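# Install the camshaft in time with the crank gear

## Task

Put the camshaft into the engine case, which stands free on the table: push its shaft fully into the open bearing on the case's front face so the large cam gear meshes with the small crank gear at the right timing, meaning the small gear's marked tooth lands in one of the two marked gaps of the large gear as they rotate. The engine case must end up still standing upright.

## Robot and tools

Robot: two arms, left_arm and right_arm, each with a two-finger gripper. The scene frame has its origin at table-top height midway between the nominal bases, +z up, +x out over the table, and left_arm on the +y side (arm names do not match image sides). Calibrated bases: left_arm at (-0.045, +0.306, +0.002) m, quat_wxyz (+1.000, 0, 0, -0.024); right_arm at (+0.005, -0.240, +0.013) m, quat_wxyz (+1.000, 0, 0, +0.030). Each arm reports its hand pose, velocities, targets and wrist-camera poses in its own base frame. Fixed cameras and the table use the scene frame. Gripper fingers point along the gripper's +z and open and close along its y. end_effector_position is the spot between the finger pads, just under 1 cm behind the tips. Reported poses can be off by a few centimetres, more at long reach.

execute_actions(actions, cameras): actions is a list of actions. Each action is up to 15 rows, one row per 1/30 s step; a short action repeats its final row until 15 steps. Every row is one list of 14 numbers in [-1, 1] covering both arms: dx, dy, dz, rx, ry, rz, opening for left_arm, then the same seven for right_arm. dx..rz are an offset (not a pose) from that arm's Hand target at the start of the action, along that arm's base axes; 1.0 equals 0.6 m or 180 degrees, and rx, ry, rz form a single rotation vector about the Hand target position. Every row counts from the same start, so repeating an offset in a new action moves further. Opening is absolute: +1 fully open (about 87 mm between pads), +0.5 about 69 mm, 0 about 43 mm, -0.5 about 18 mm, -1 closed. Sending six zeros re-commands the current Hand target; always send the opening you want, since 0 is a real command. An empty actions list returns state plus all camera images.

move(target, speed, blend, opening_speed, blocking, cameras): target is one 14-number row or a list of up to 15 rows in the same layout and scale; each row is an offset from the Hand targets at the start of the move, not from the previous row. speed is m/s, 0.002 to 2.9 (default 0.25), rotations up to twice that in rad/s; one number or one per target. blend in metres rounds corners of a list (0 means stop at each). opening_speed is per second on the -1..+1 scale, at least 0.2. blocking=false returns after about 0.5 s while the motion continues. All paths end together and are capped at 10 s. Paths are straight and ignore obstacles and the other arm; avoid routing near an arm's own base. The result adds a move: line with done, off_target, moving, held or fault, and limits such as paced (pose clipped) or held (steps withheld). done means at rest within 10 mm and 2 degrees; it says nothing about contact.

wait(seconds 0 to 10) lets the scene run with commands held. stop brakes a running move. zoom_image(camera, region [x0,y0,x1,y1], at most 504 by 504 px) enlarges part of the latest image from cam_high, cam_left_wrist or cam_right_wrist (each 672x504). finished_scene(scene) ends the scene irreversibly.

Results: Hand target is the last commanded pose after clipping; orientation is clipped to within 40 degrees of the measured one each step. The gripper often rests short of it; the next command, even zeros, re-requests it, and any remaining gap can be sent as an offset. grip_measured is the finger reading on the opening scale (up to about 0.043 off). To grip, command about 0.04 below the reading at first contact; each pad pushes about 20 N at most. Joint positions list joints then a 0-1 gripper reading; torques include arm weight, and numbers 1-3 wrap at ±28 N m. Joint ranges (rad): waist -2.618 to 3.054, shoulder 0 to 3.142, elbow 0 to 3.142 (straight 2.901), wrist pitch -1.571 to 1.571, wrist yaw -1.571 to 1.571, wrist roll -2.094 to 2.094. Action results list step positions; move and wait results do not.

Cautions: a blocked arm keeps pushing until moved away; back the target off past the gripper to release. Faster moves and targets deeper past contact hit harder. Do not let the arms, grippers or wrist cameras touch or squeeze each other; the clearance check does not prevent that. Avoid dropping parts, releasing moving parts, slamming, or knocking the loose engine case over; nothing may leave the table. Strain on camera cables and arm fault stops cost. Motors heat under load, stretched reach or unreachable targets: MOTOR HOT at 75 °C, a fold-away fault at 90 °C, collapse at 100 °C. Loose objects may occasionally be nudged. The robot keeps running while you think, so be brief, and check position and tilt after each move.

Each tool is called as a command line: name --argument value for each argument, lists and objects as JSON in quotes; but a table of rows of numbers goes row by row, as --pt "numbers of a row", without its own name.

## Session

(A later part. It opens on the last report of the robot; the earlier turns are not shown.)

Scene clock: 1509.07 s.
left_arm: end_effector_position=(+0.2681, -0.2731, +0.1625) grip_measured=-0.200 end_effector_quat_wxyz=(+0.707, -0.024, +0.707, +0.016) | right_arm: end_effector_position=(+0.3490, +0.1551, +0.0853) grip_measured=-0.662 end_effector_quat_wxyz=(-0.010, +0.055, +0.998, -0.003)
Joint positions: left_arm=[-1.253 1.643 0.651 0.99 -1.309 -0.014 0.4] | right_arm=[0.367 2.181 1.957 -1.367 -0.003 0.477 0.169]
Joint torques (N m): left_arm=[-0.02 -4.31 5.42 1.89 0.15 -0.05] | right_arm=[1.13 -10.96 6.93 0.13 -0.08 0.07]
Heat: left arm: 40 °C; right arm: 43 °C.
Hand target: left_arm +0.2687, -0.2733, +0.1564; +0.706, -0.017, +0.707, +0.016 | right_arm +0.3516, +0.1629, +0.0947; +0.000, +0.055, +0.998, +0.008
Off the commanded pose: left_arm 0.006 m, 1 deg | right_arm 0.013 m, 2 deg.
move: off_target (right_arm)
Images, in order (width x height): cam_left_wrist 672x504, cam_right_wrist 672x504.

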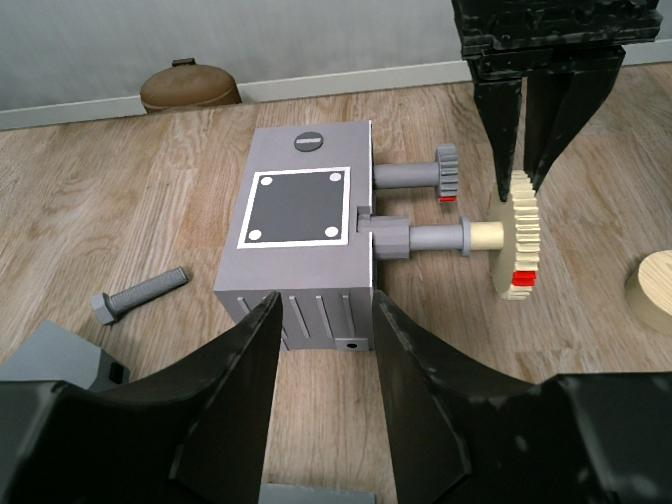

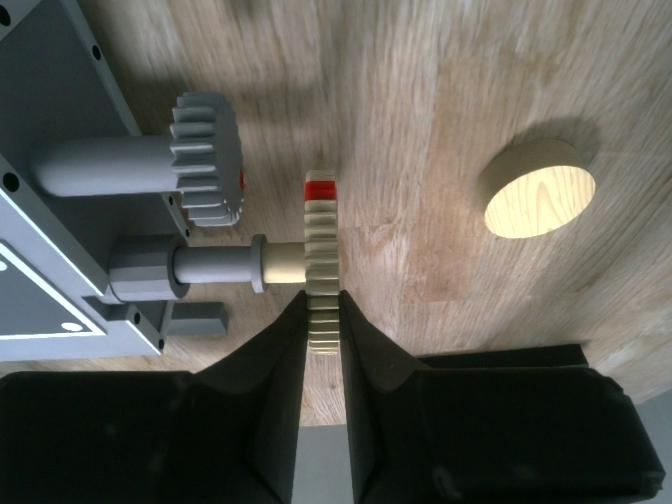

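move --pt "0 0 0 0 0 0 -0.2 -0.0088 -0.105 -0.0005 -0.0083 0.0004 0.006 -0.85" --pt "0 0 0 0 0 0 -0.2 0.0007 -0.0052 -0.0005 -0.0083 0.0004 0.006 -0.85" --speed 0.05 --cameras '["cam_left_wrist","cam_right_wrist"]'

zoom_image --camera "cam_left_wrist" --region '[350, 120, 560, 310]'

zoom_image --camera "cam_right_wrist" --region '[60, 60, 360, 360]'

Scene clock: 1541.83 s.
left_arm: end_effector_position=(+0.2681, -0.2731, +0.1625) grip_measured=-0.200 end_effector_quat_wxyz=(+0.707, -0.024, +0.707, +0.016) | right_arm: end_effector_position=(+0.3509, +0.1550, +0.0877) grip_measured=-0.662 end_effector_quat_wxyz=(-0.001, +0.044, +0.999, -0.012)
Joint positions: left_arm=[-1.253 1.643 0.651 0.99 -1.309 -0.014 0.4] | right_arm=[0.377 2.181 1.97 -1.371 0.021 0.466 0.169]
Joint torques (N m): left_arm=[-0.01 -4.3 5.41 1.89 0.15 -0.05] | right_arm=[0.65 -9.95 7.25 0.02 -0.05 0.04]
Heat: left arm: 40 °C; right arm: 44 °C.
Hand target: left_arm +0.2687, -0.2733, +0.1564; +0.706, -0.017, +0.707, +0.016 | right_arm +0.3521, +0.1598, +0.0944; +0.000, +0.046, +0.999, -0.005
Off the commanded pose: left_arm 0.006 m, 1 deg | right_arm 0.008 m, 1 deg.
move: done
Images, in order (width x height): cam_left_wrist 672x504, cam_right_wrist 672x504.

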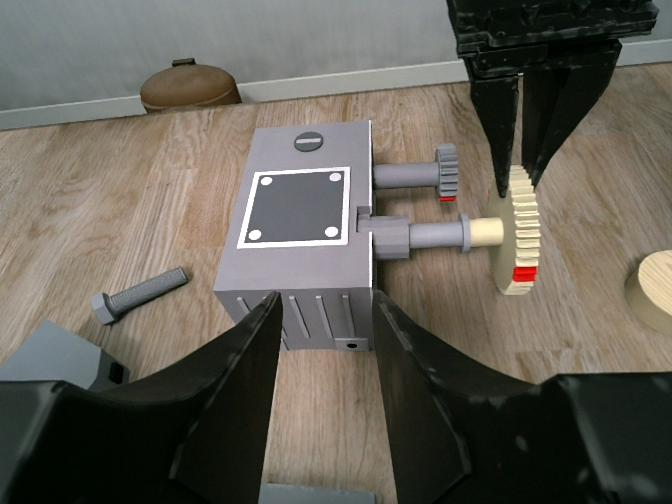

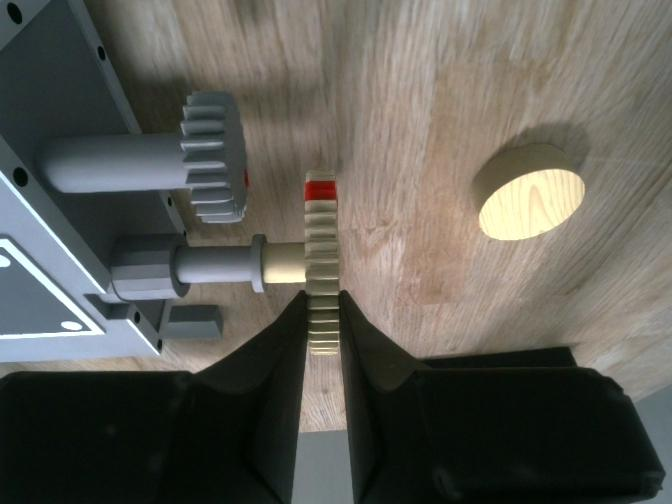

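Scaled by 2.400 from the camera's 672x504 image, which has a finer 960x720 frame.

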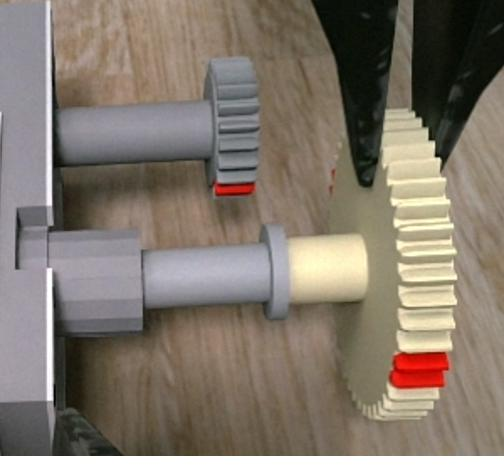

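Scaled by 1.680 from the camera's 672x504 image, which has a finer 960x720 frame.

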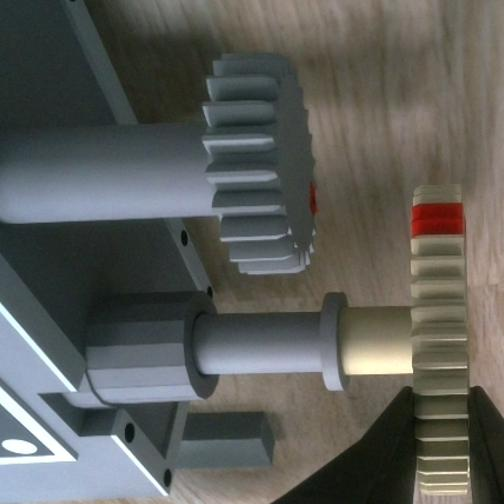

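move --target '[0,0,0,0,0,0,-0.2, 0.0012,0.02,0.001,0,0,0,-0.85]' --speed 0.05 --cameras '["cam_left_wrist","cam_right_wrist"]'

zoom_image --camera "cam_left_wrist" --region '[350, 120, 560, 310]'

zoom_image --camera "cam_right_wrist" --region '[80, 60, 380, 360]'

Scene clock: 1549.27 s.
left_arm: end_effector_position=(+0.2681, -0.2731, +0.1625) grip_measured=-0.200 end_effector_quat_wxyz=(+0.707, -0.024, +0.707, +0.016) | right_arm: end_effector_position=(+0.3507, +0.1601, +0.0882) grip_measured=-0.662 end_effector_quat_wxyz=(-0.006, +0.045, +0.999, -0.019)
Joint positions: left_arm=[-1.253 1.643 0.651 0.99 -1.309 -0.014 0.4] | right_arm=[0.392 2.207 2.012 -1.402 0.03 0.482 0.169]
Joint torques (N m): left_arm=[-0.03 -4.31 5.42 1.89 0.15 -0.05] | right_arm=[1.59 -10.11 7.38 0.13 -0.16 0.11]
Heat: left arm: 40 °C; right arm: 44 °C.
Hand target: left_arm +0.2687, -0.2733, +0.1564; +0.706, -0.017, +0.707, +0.016 | right_arm +0.3528, +0.1719, +0.0950; +0.000, +0.046, +0.999, -0.005
Off the commanded pose: left_arm 0.006 m, 1 deg | right_arm 0.014 m, 2 deg.
move: off_target (right_arm)
Images, in order (width x height): cam_left_wrist 672x504, cam_right_wrist 672x504.

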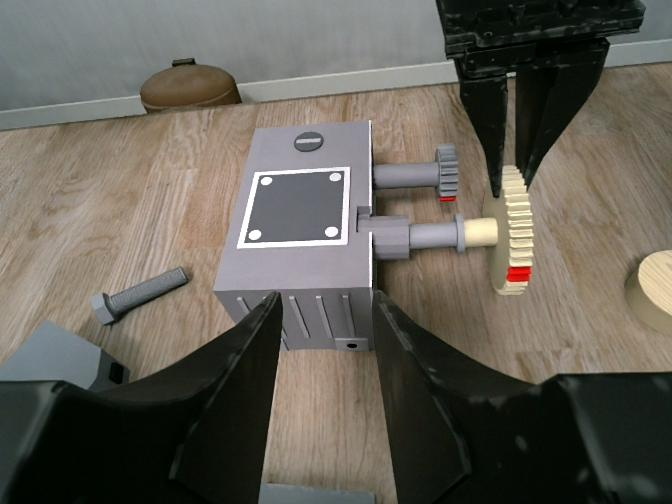

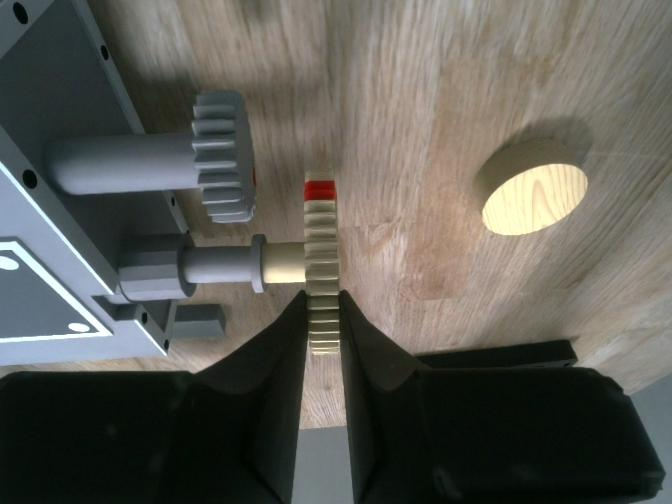

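Scaled by 2.400 from the camera's 672x504 image, which has a finer 960x720 frame.

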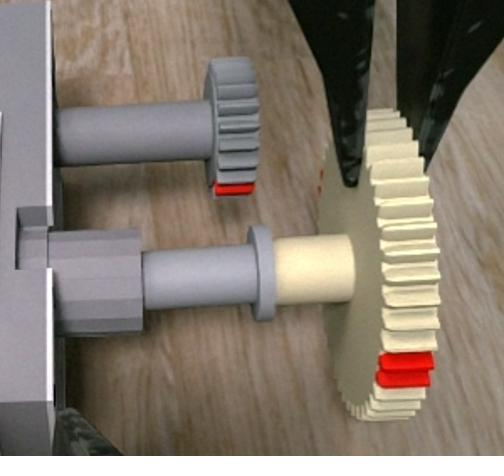

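Scaled by 1.680 from the camera's 672x504 image, which has a finer 960x720 frame.

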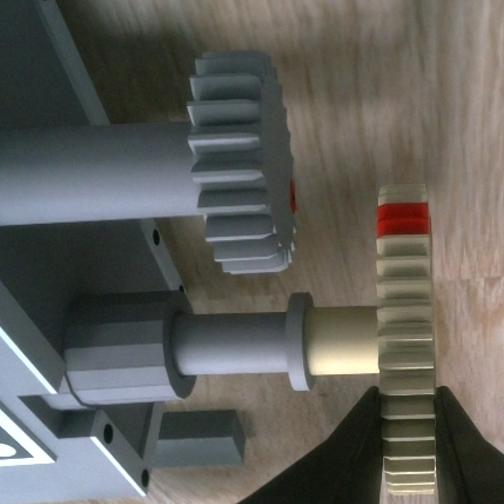

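move --pt "0 0 0 0 0 0 -0.2 -0.0085 -0.1 -0.0005 0.01 -0.0005 0.005 -0.85" --pt "0 0 0 0 0 0 -0.2 0.0005 -0.02 -0.0005 0.01 -0.0005 0.005 -0.85" --speed 0.05 --cameras '["cam_left_wrist","cam_right_wrist"]'

zoom_image --camera "cam_left_wrist" --region '[350, 120, 560, 310]'

zoom_image --camera "cam_right_wrist" --region '[60, 60, 360, 360]'

Scene clock: 1576.87 s.
left_arm: end_effector_position=(+0.2681, -0.2731, +0.1625) grip_measured=-0.200 end_effector_quat_wxyz=(+0.707, -0.024, +0.707, +0.016) | right_arm: end_effector_position=(+0.3515, +0.1540, +0.0872) grip_measured=-0.662 end_effector_quat_wxyz=(-0.002, +0.036, +0.999, +0.001)
Joint positions: left_arm=[-1.253 1.643 0.651 0.99 -1.309 -0.014 0.4] | right_arm=[0.366 2.173 1.954 -1.355 -0.002 0.438 0.169]
Joint torques (N m): left_arm=[-0.02 -4.31 5.41 1.89 0.15 -0.05] | right_arm=[0.58 -10.02 7.31 0.08 -0.12 0.01]
Heat: left arm: 41 °C; right arm: 43 °C.
Hand target: left_arm +0.2687, -0.2733, +0.1564; +0.706, -0.017, +0.707, +0.016 | right_arm +0.3531, +0.1597, +0.0947; +0.000, +0.038, +0.999, +0.010
Off the commanded pose: left_arm 0.006 m, 1 deg | right_arm 0.010 m, 1 deg.
move: done
Images, in order (width x height): cam_left_wrist 672x504, cam_right_wrist 672x504.

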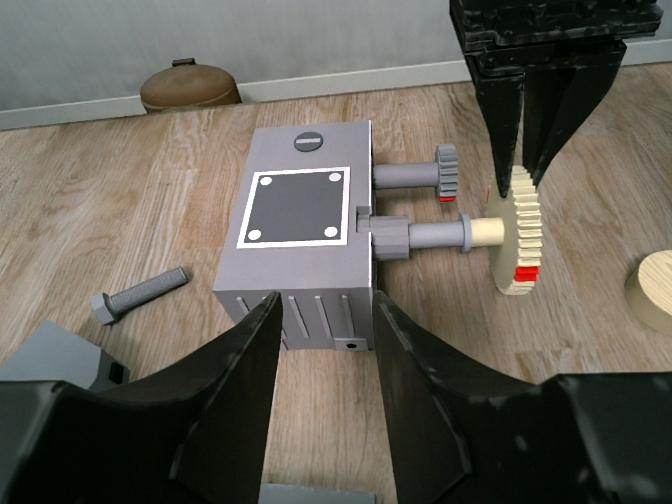

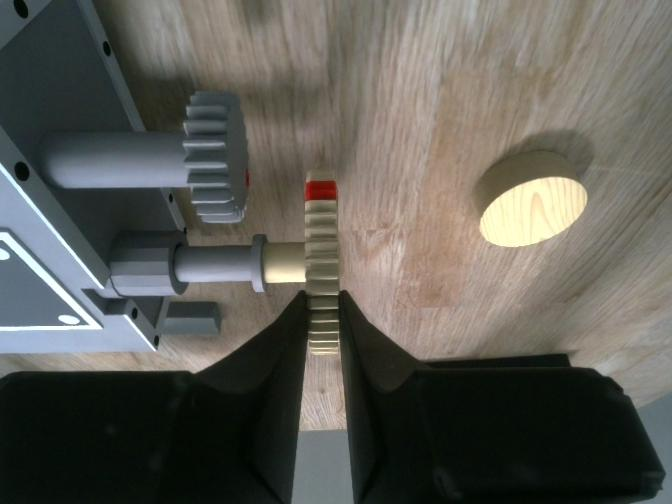

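Scaled by 2.400 from the camera's 672x504 image, which has a finer 960x720 frame.

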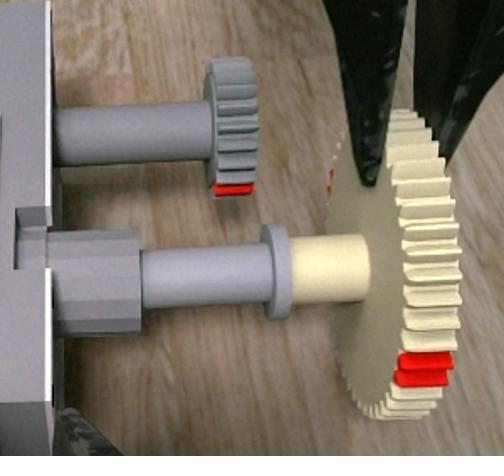

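Scaled by 1.680 from the camera's 672x504 image, which has a finer 960x720 frame.

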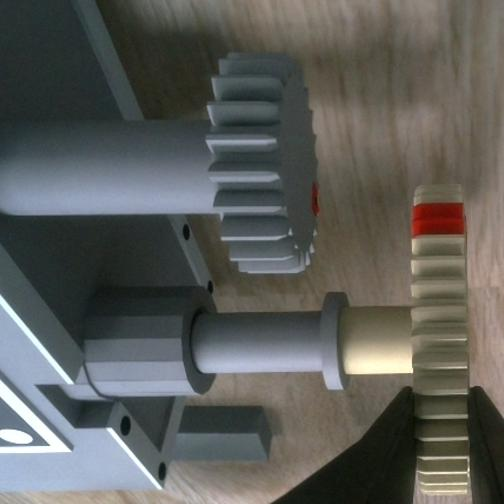

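move --target '[0,0,0,0,0,0,-0.2, 0.0025,0.0267,-0.0007,0,0,0,-0.85]' --speed 0.05 --cameras '["cam_left_wrist","cam_right_wrist"]'

zoom_image --camera "cam_left_wrist" --region '[350, 120, 560, 310]'

zoom_image --camera "cam_right_wrist" --region '[80, 60, 380, 360]'

Scene clock: 1587.77 s.
left_arm: end_effector_position=(+0.2681, -0.2731, +0.1625) grip_measured=-0.200 end_effector_quat_wxyz=(+0.707, -0.024, +0.707, +0.016) | right_arm: end_effector_position=(+0.3514, +0.1612, +0.0870) grip_measured=-0.662 end_effector_quat_wxyz=(-0.008, +0.039, +0.999, -0.009)
Joint positions: left_arm=[-1.253 1.643 0.651 0.99 -1.309 -0.014 0.4] | right_arm=[0.386 2.207 2.007 -1.393 0.009 0.464 0.169]
Joint torques (N m): left_arm=[-0.02 -4.31 5.41 1.89 0.15 -0.05] | right_arm=[1.78 -10.21 7.45 0.2 -0.25 0.09]
Heat: left arm: 41 °C; right arm: 43 °C.
Hand target: left_arm +0.2687, -0.2733, +0.1564; +0.706, -0.017, +0.707, +0.016 | right_arm +0.3545, +0.1758, +0.0942; +0.000, +0.038, +0.999, +0.010
Off the commanded pose: left_arm 0.006 m, 1 deg | right_arm 0.017 m, 2 deg.
move: off_target (right_arm)
Images, in order (width x height): cam_left_wrist 672x504, cam_right_wrist 672x504.

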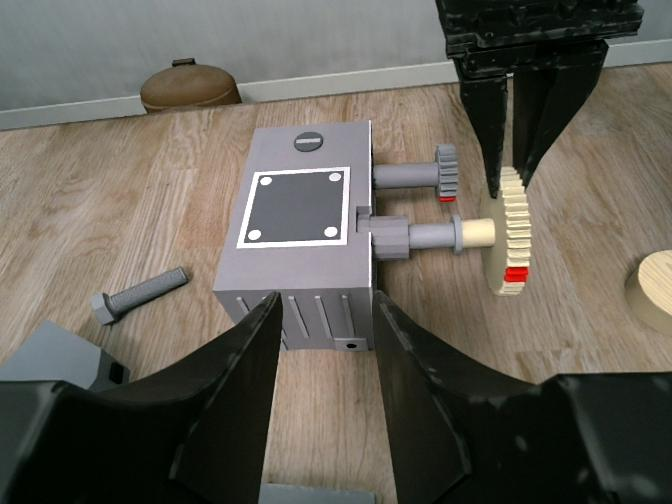

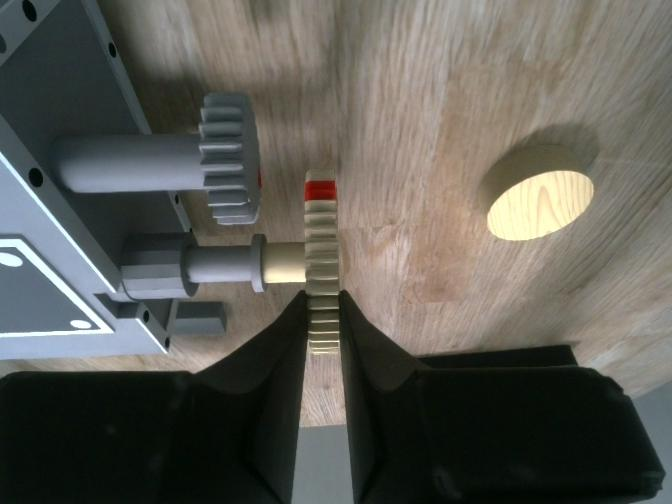

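Scaled by 2.400 from the camera's 672x504 image, which has a finer 960x720 frame.

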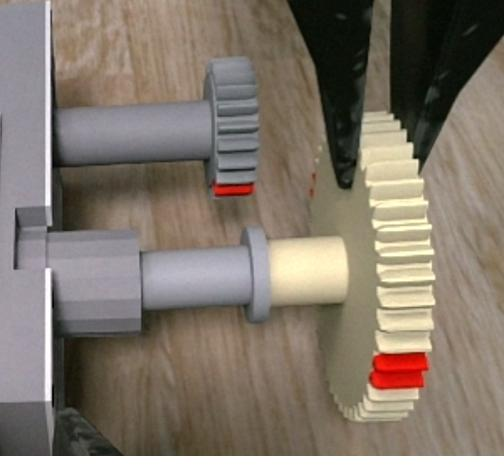

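Scaled by 1.680 from the camera's 672x504 image, which has a finer 960x720 frame.

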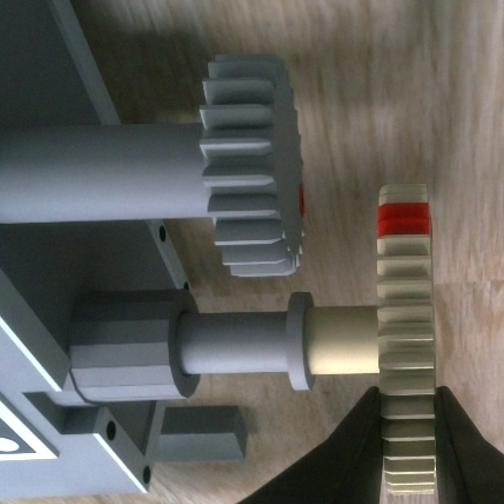

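move --target '[0,0,0,0,0,0,-0.2, 0,0,0,0.0095,-0.0005,0.0045,-0.85]' --speed 0.05 --cameras '["cam_right_wrist"]'

zoom_image --camera "cam_right_wrist" --region '[80, 60, 380, 360]'

Scene clock: 1595.03 s.
left_arm: end_effector_position=(+0.2681, -0.2731, +0.1625) grip_measured=-0.200 end_effector_quat_wxyz=(+0.707, -0.024, +0.707, +0.016) | right_arm: end_effector_position=(+0.3512, +0.1612, +0.0871) grip_measured=-0.662 end_effector_quat_wxyz=(-0.009, +0.036, +0.999, -0.008)
Joint positions: left_arm=[-1.253 1.643 0.651 0.99 -1.309 -0.014 0.4] | right_arm=[0.386 2.207 2.007 -1.393 0.008 0.459 0.169]
Joint torques (N m): left_arm=[-0.02 -4.3 5.42 1.89 0.15 -0.05] | right_arm=[0.91 -11.33 5.98 0.37 -0.55 -0.07]
Heat: left arm: 41 °C; right arm: 42 °C.
Hand target: left_arm +0.2687, -0.2733, +0.1564; +0.706, -0.017, +0.707, +0.016 | right_arm +0.3546, +0.1758, +0.0942; +0.000, +0.031, +0.999, +0.025
Off the commanded pose: left_arm 0.006 m, 1 deg | right_arm 0.017 m, 4 deg.
move: off_target (right_arm)
Images, in order (width x height): cam_right_wrist 672x504.

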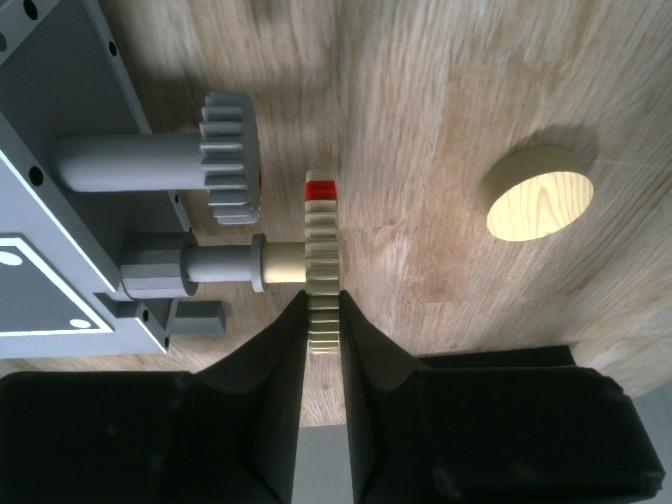

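Scaled by 1.680 from the camera's 672x504 image, which has a finer 960x720 frame.

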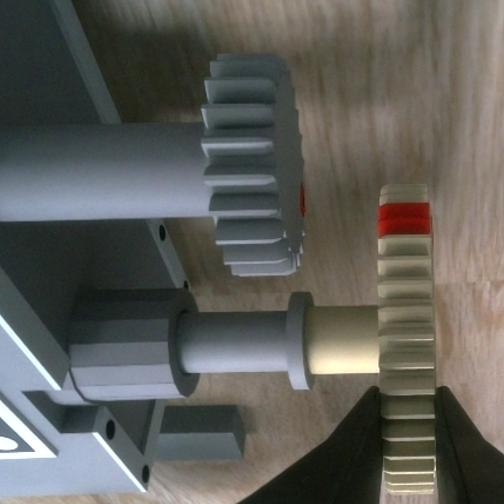

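move --target '[0,0,0,0,0,0,-0.2, 0.0017,0.02,0,0,0,0,-0.85]' --speed 0.05 --cameras '["cam_left_wrist","cam_right_wrist"]'

zoom_image --camera "cam_left_wrist" --region '[350, 120, 560, 310]'

zoom_image --camera "cam_right_wrist" --region '[80, 60, 380, 360]'

Scene clock: 1607.00 s.
left_arm: end_effector_position=(+0.2681, -0.2731, +0.1625) grip_measured=-0.200 end_effector_quat_wxyz=(+0.707, -0.024, +0.707, +0.016) | right_arm: end_effector_position=(+0.3525, +0.1672, +0.0873) grip_measured=-0.662 end_effector_quat_wxyz=(-0.006, +0.034, +0.999, -0.007)
Joint positions: left_arm=[-1.253 1.643 0.651 0.99 -1.309 -0.014 0.4] | right_arm=[0.398 2.219 2.028 -1.397 0.008 0.466 0.169]
Joint torques (N m): left_arm=[-0.02 -4.3 5.41 1.89 0.15 -0.05] | right_arm=[2 -10.25 7.49 0.29 -0.55 0.08]
Heat: left arm: 41 °C; right arm: 42 °C.
Hand target: left_arm +0.2687, -0.2733, +0.1564; +0.706, -0.017, +0.707, +0.016 | right_arm +0.3557, +0.1878, +0.0944; +0.001, +0.031, +0.999, +0.025
Off the commanded pose: left_arm 0.006 m, 1 deg | right_arm 0.022 m, 4 deg.
move: off_target (right_arm)
Images, in order (width x height): cam_left_wrist 672x504, cam_right_wrist 672x504.

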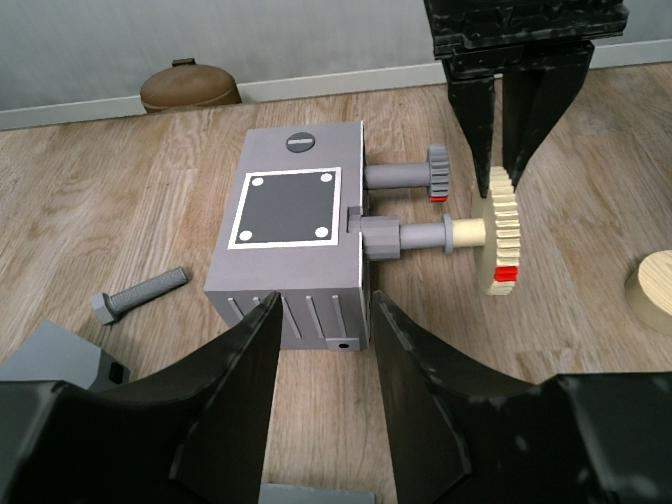

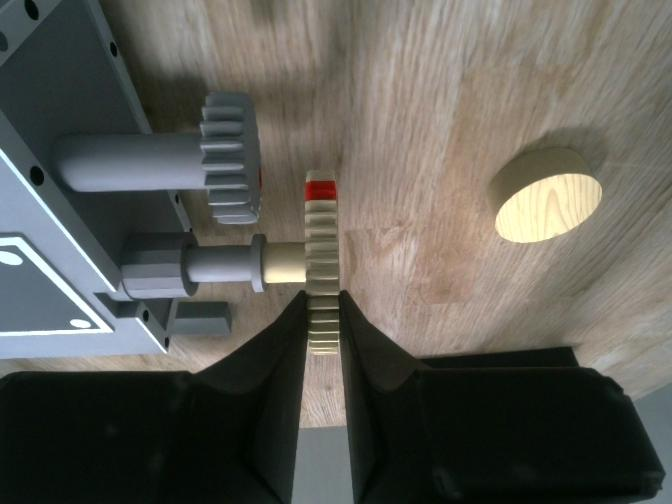

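Scaled by 2.400 from the camera's 672x504 image, which has a finer 960x720 frame.

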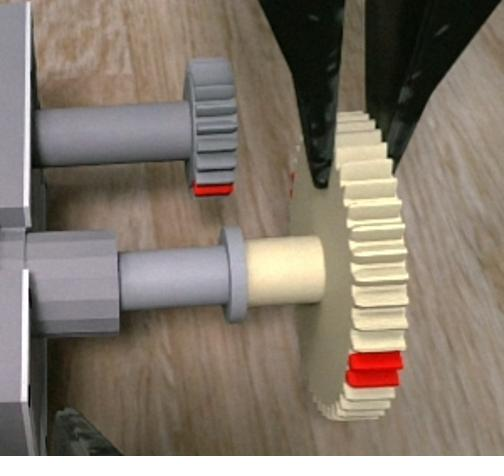

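Scaled by 1.680 from the camera's 672x504 image, which has a finer 960x720 frame.

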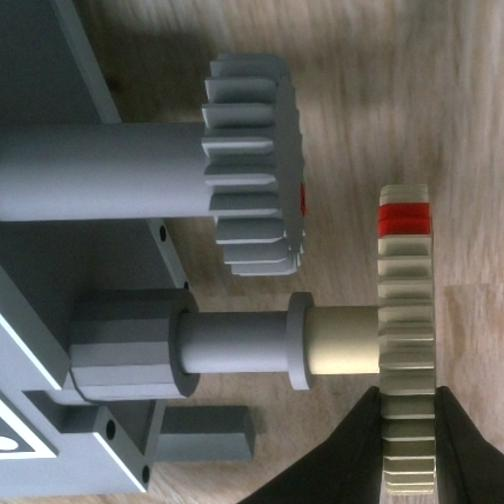

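move --pt "-0.03 0.25 0.08 0 0 0 -1 0 -0.025 0 0 0 0 -0.85" --pt "0.16 0.33 -0.03 0.058 0.101 -0.357 -1 0 -0.025 0 0 0 0 -0.85" --pt "0.18 0.30 -0.14 0.058 0.101 -0.357 -1 0 -0.025 0 0 0 0 -0.85" --speed '[0.25,0.25,0.15]' --blend '[0.04,0.03,0]' --cameras '["all"]'

Scene clock: 1659.37 s.
left_arm: end_effector_position=(+0.3791, -0.0913, +0.0787) grip_measured=-1.000 end_effector_quat_wxyz=(+0.495, +0.424, +0.700, -0.292) | right_arm: end_effector_position=(+0.3527, +0.1665, +0.0875) grip_measured=-0.662 end_effector_quat_wxyz=(-0.009, +0.033, +0.999, -0.001)
Joint positions: left_arm=[0.134 1.692 0.839 0.056 1.077 0.746 0] | right_arm=[0.392 2.219 2.028 -1.397 -0.005 0.457 0.169]
Joint torques (N m): left_arm=[-0.68 -5.33 5.68 1.64 0.54 -0.11] | right_arm=[-0.29 -12.44 4.45 0.41 -0.41 -0.12]
Heat: left arm: 41 °C; right arm: 43 °C.
Hand target: left_arm +0.3767, -0.0933, +0.0724; +0.491, +0.423, +0.701, -0.297 | right_arm +0.3557, +0.1728, +0.0944; +0.001, +0.031, +0.999, +0.025
Off the commanded pose: left_arm 0.007 m, 1 deg | right_arm 0.010 m, 3 deg.
move: off_target (right_arm)

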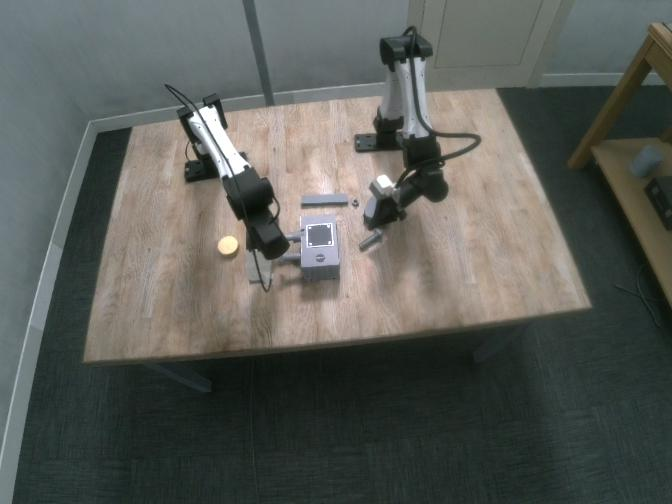

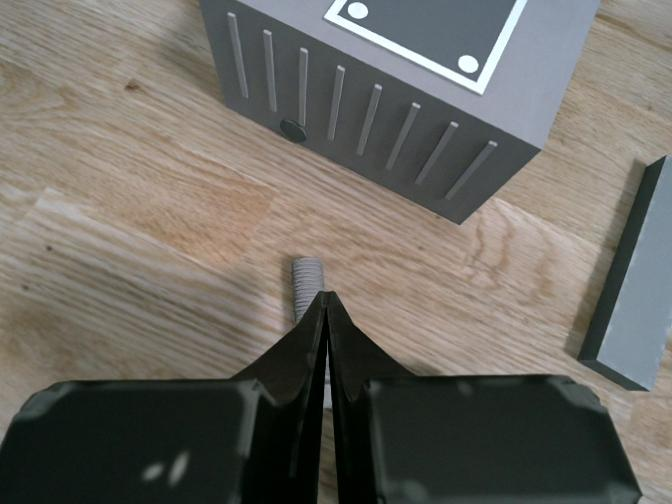

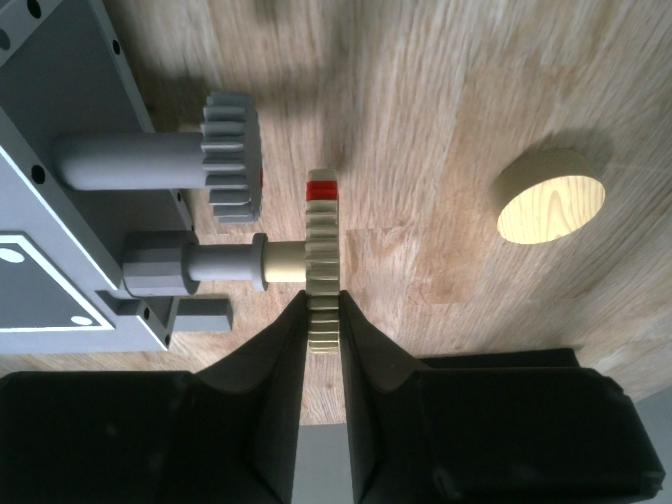

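move --target '[0.01,-0.138,-0.048,0,0,0,-1, 0,0,0,0,0,0,-0.85]' --speed 0.12 --cameras '["cam_high","cam_left_wrist"]'

Scene clock: 1681.47 s.
left_arm: end_effector_position=(+0.3849, -0.1758, +0.0522) grip_measured=-1.000 end_effector_quat_wxyz=(+0.497, +0.426, +0.696, -0.297) | right_arm: end_effector_position=(+0.3529, +0.1664, +0.0875) grip_measured=-0.662 end_effector_quat_wxyz=(-0.009, +0.032, +0.999, -0.001)
Joint positions: left_arm=[-0.131 1.798 0.748 0.504 0.881 0.449 0] | right_arm=[0.391 2.219 2.028 -1.397 -0.005 0.456 0.169]
Joint torques (N m): left_arm=[-0.72 -5.38 5.22 2 0.22 -0.13] | right_arm=[-0.24 -12.49 4.48 0.4 -0.41 -0.11]
Heat: left arm: 42 °C; right arm: 44 °C.
Hand target: left_arm +0.3827, -0.1761, +0.0436; +0.491, +0.423, +0.701, -0.296 | right_arm +0.3556, +0.1728, +0.0944; +0.001, +0.031, +0.999, +0.025
Off the commanded pose: left_arm 0.009 m, 1 deg | right_arm 0.010 m, 3 deg.
move: off_target (right_arm)
Images, in order (width x height): cam_high 672x504, cam_left_wrist 672x504.

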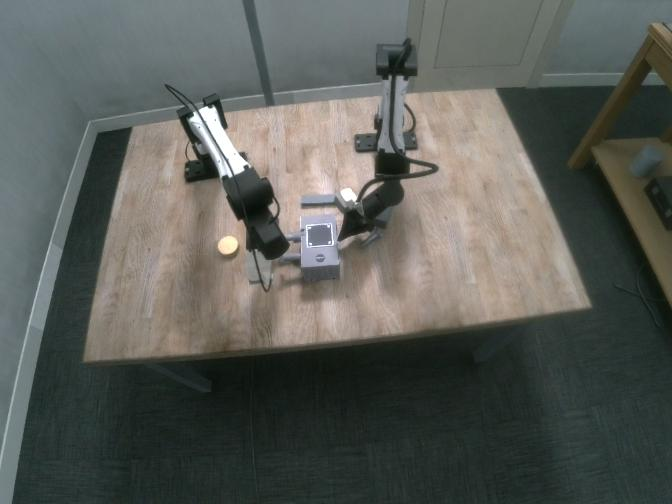

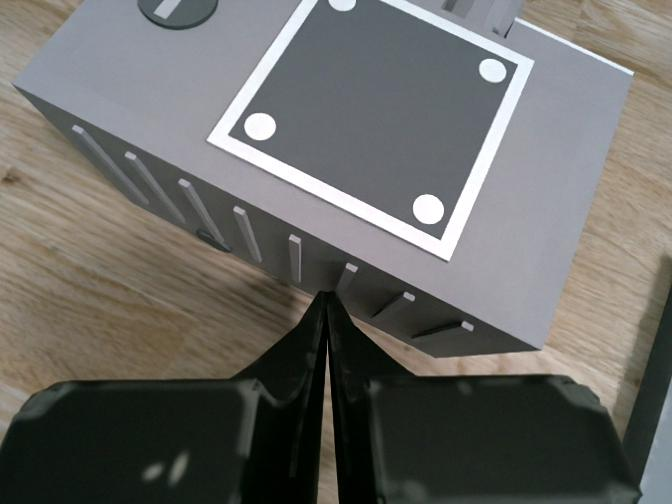

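move --target '[-0.004,-0.013,0,0,0,0,-1, 0,0,0,0,0,0,-0.85]' --speed 0.03 --cameras '["cam_left_wrist"]'

zoom_image --camera "cam_left_wrist" --region '[220, 220, 440, 380]'

Scene clock: 1689.47 s.
left_arm: end_effector_position=(+0.3841, -0.1794, +0.0499) grip_measured=-1.000 end_effector_quat_wxyz=(+0.496, +0.421, +0.701, -0.292) | right_arm: end_effector_position=(+0.3529, +0.1664, +0.0875) grip_measured=-0.662 end_effector_quat_wxyz=(-0.009, +0.032, +0.999, -0.001)
Joint positions: left_arm=[-0.149 1.798 0.738 0.523 0.85 0.43 0] | right_arm=[0.391 2.219 2.028 -1.397 -0.005 0.456 0.169]
Joint torques (N m): left_arm=[-1.55 -5.55 5.33 2.07 0.32 -0.12] | right_arm=[-0.28 -12.48 4.51 0.4 -0.4 -0.11]
Heat: left arm: 43 °C; right arm: 44 °C.
Hand target: left_arm +0.3802, -0.1839, +0.0435; +0.491, +0.423, +0.701, -0.297 | right_arm +0.3556, +0.1728, +0.0944; +0.001, +0.031, +0.999, +0.025
Off the commanded pose: left_arm 0.009 m, 1 deg | right_arm 0.010 m, 3 deg.
move: off_target (right_arm)
Images, in order (width x height): cam_left_wrist 672x504.

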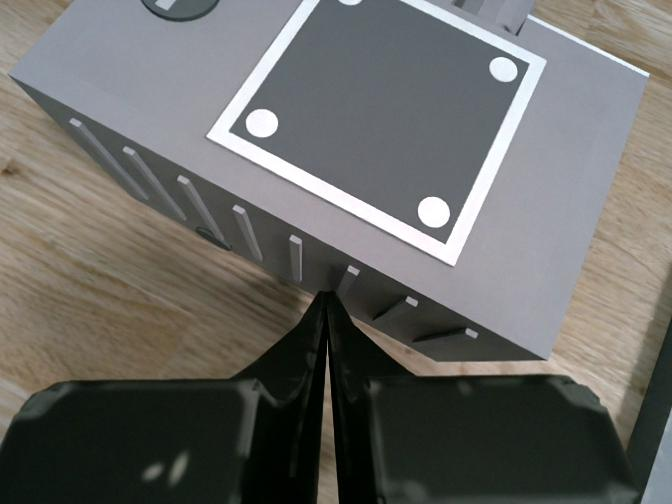

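Scaled by 2.291 from the camera's 672x504 image, which has a finer 960x720 frame.

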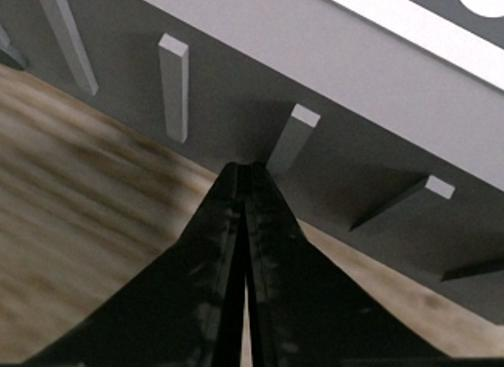

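move --target '[0,-0.013,0,0,0,0,-1, 0.002,0.025,0,0,0,0,-0.85]' --speed 0.04 --cameras '["cam_left_wrist","cam_right_wrist"]'

zoom_image --camera "cam_right_wrist" --region '[80, 60, 380, 360]'

Scene clock: 1700.67 s.
left_arm: end_effector_position=(+0.3868, -0.1801, +0.0483) grip_measured=-1.000 end_effector_quat_wxyz=(+0.496, +0.415, +0.709, -0.282) | right_arm: end_effector_position=(+0.3529, +0.1671, +0.0871) grip_measured=-0.662 end_effector_quat_wxyz=(-0.009, +0.033, +0.999, -0.005)
Joint positions: left_arm=[-0.161 1.798 0.738 0.528 0.811 0.416 0] | right_arm=[0.396 2.225 2.036 -1.403 0.002 0.462 0.169]
Joint torques (N m): left_arm=[-2.66 -5.19 5.55 2.2 0.53 -0.16] | right_arm=[2.15 -10.3 7.56 0.29 -0.49 0.11]
Motor temperatures (°C): left_arm=[23 29 34 44 26 25 24] | right_arm=[25 45 40 28 27 26 30]
Heat: left arm: 44 °C; right arm: 45 °C.
Hand target: left_arm +0.3802, -0.1917, +0.0435; +0.491, +0.423, +0.701, -0.297 | right_arm +0.3568, +0.1878, +0.0943; +0.000, +0.031, +0.999, +0.025
Off the commanded pose: left_arm 0.014 m, 2 deg | right_arm 0.022 m, 4 deg.
move: off_target (left_arm, right_arm)
Images, in order (width x height): cam_left_wrist 672x504, cam_right_wrist 672x504.

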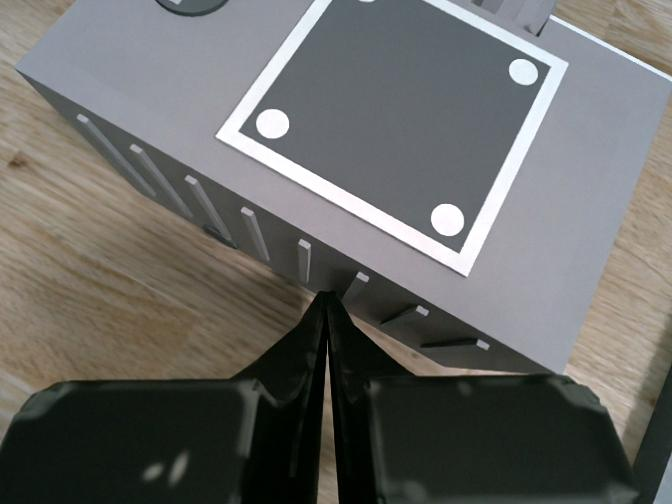

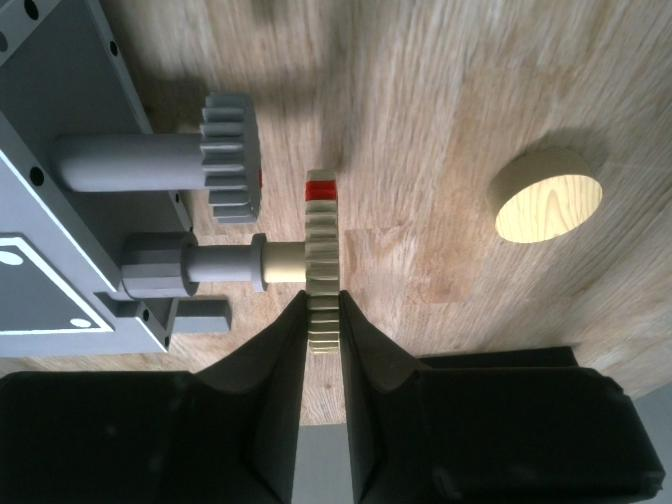

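Scaled by 1.680 from the camera's 672x504 image, which has a finer 960x720 frame.

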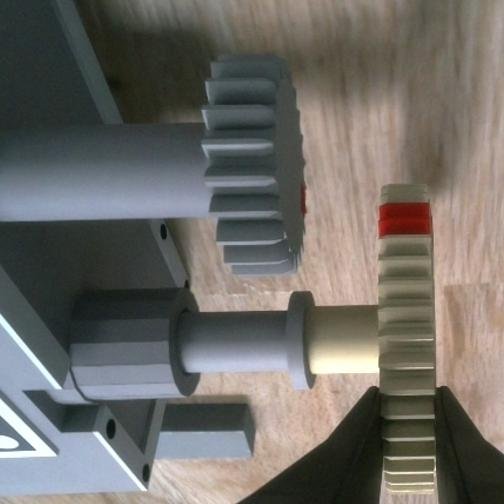

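move --target '[0,0,0,0,0,0,-1, 0,0,0,0.02,-0.001,0.006,-0.85]' --speed 0.05 --cameras '["cam_right_wrist"]'

zoom_image --camera "cam_right_wrist" --region '[80, 60, 380, 360]'

Scene clock: 1710.17 s.
left_arm: end_effector_position=(+0.3868, -0.1801, +0.0483) grip_measured=-1.000 end_effector_quat_wxyz=(+0.496, +0.414, +0.709, -0.282) | right_arm: end_effector_position=(+0.3532, +0.1674, +0.0873) grip_measured=-0.662 end_effector_quat_wxyz=(-0.011, +0.027, +1.000, +0.002)
Joint positions: left_arm=[-0.161 1.798 0.738 0.528 0.81 0.415 0] | right_arm=[0.391 2.225 2.036 -1.4 -0.014 0.444 0.169]
Joint torques (N m): left_arm=[-2.65 -5.19 5.55 2.19 0.54 -0.16] | right_arm=[0.72 -12.6 4.42 0.64 -0.95 -0.11]
Heat: left arm: 45 °C; right arm: 44 °C.
Hand target: left_arm +0.3802, -0.1917, +0.0435; +0.491, +0.423, +0.701, -0.297 | right_arm +0.3569, +0.1878, +0.0943; +0.001, +0.021, +0.998, +0.057
Off the commanded pose: left_arm 0.014 m, 2 deg | right_arm 0.022 m, 6 deg.
move: off_target (left_arm, right_arm)
Images, in order (width x height): cam_right_wrist 672x504.

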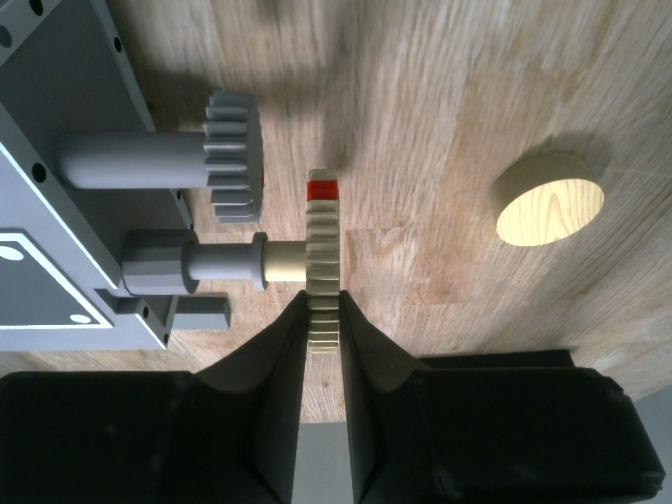

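Scaled by 1.680 from the camera's 672x504 image, which has a finer 960x720 frame.

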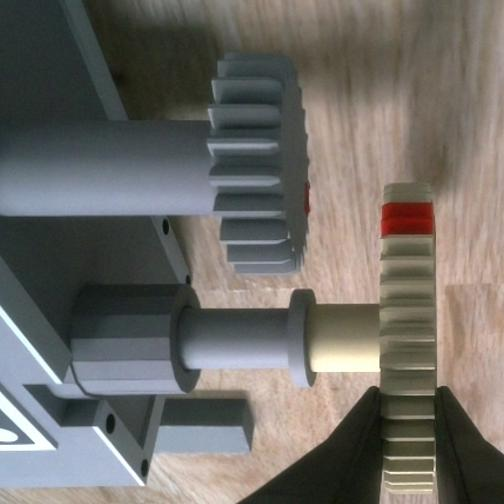

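move --target '[0,-0.005,0,0,0,0,-1, 0.002,0.02,0,0,0,0,-0.85]' --speed 0.04 --cameras '["cam_left_wrist","cam_right_wrist"]'

zoom_image --camera "cam_right_wrist" --region '[80, 60, 380, 360]'

Scene clock: 1717.23 s.
left_arm: end_effector_position=(+0.3878, -0.1804, +0.0477) grip_measured=-1.000 end_effector_quat_wxyz=(+0.496, +0.412, +0.712, -0.278) | right_arm: end_effector_position=(+0.3531, +0.1678, +0.0873) grip_measured=-0.662 end_effector_quat_wxyz=(-0.011, +0.028, +1.000, +0.002)
Joint positions: left_arm=[-0.166 1.798 0.738 0.53 0.795 0.41 0] | right_arm=[0.391 2.225 2.036 -1.4 -0.014 0.447 0.169]
Joint torques (N m): left_arm=[-3.07 -5.08 5.67 2.23 0.63 -0.17] | right_arm=[2.8 -10.63 7.05 0.54 -0.96 0.09]
Heat: left arm: 46 °C; right arm: 45 °C.
Hand target: left_arm +0.3802, -0.1947, +0.0435; +0.491, +0.423, +0.701, -0.297 | right_arm +0.3580, +0.1999, +0.0943; +0.001, +0.021, +0.998, +0.057
Off the commanded pose: left_arm 0.017 m, 3 deg | right_arm 0.033 m, 6 deg.
move: off_target (left_arm, right_arm)
Images, in order (width x height): cam_left_wrist 672x504, cam_right_wrist 672x504.

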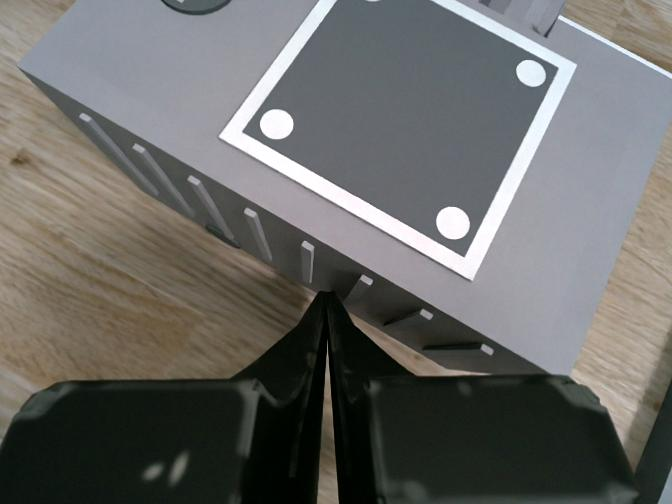

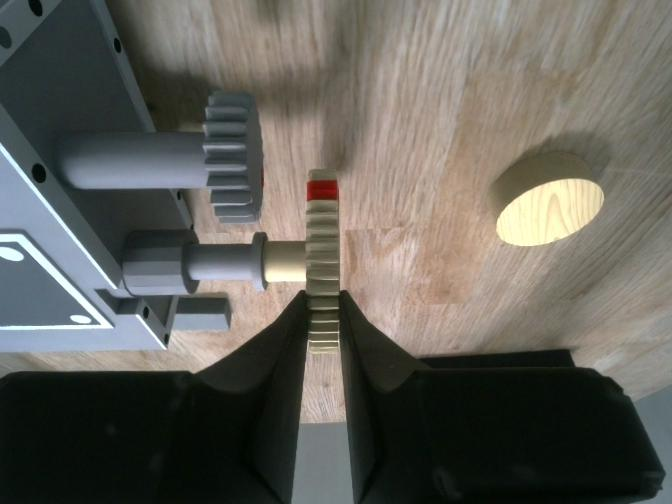

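Scaled by 1.680 from the camera's 672x504 image, which has a finer 960x720 frame.

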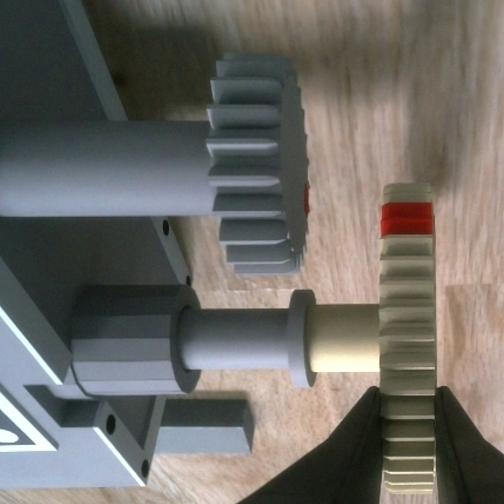

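move --pt "0 0 0 0 0 0 -1 0 -0.013 0 0.0 0 0.02 -0.85" --pt "0 0 0 0 0 0 -1 0 -0.013 0 -0.02 0 0.02 -0.85" --pt "0 0 0 0 0 0 -1 0 -0.013 0 -0.02 0 -0.02 -0.85" --pt "0 0 0 0 0 0 -1 0 -0.013 0 0.015 0 -0.02 -0.85" --pt "0 0 0 0 0 0 -1 0 -0.013 0 0.015 0 0.01 -0.85" --pt "0 0 0 0 0 0 -1 0 -0.013 0 0 0 0 -0.85" --speed 0.06 --cameras '["cam_right_wrist"]'

zoom_image --camera "cam_right_wrist" --region '[80, 60, 380, 360]'

Scene clock: 1739.70 s.
left_arm: end_effector_position=(+0.3881, -0.1806, +0.0477) grip_measured=-1.000 end_effector_quat_wxyz=(+0.496, +0.411, +0.713, -0.277) | right_arm: end_effector_position=(+0.3554, +0.1664, +0.0844) grip_measured=-0.662 end_effector_quat_wxyz=(-0.011, +0.026, +0.999, +0.018)
Joint positions: left_arm=[-0.168 1.798 0.738 0.531 0.792 0.409 0] | right_arm=[0.375 2.217 2.011 -1.371 -0.041 0.427 0.169]
Joint torques (N m): left_arm=[-2.91 -5.07 5.67 2.22 0.67 -0.16] | right_arm=[2.73 -11.15 7.04 0.4 -0.69 0.14]
Heat: left arm: 47 °C; right arm: 45 °C.
Hand target: left_arm +0.3802, -0.1946, +0.0435; +0.491, +0.423, +0.701, -0.296 | right_arm +0.3581, +0.1920, +0.0943; +0.001, +0.022, +0.998, +0.057
Off the commanded pose: left_arm 0.017 m, 3 deg | right_arm 0.028 m, 5 deg.
move: off_target (left_arm, right_arm)
Images, in order (width x height): cam_right_wrist 672x504.

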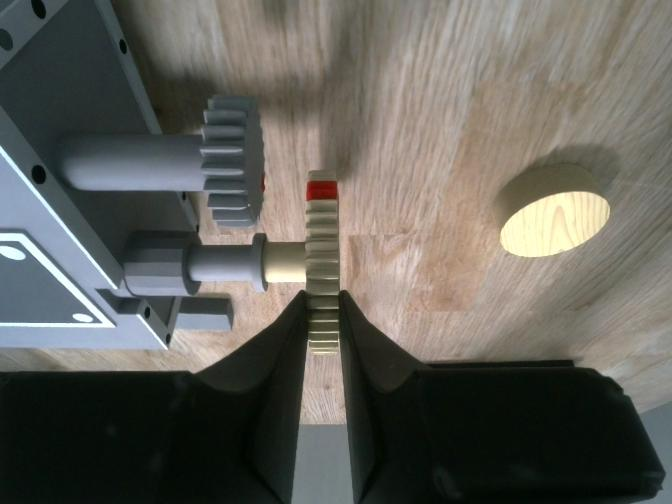

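Scaled by 1.680 from the camera's 672x504 image, which has a finer 960x720 frame.

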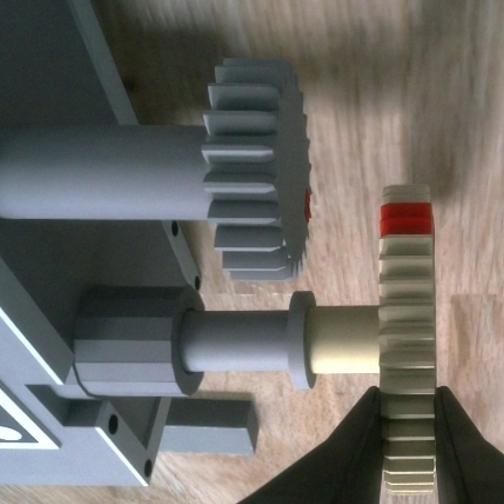

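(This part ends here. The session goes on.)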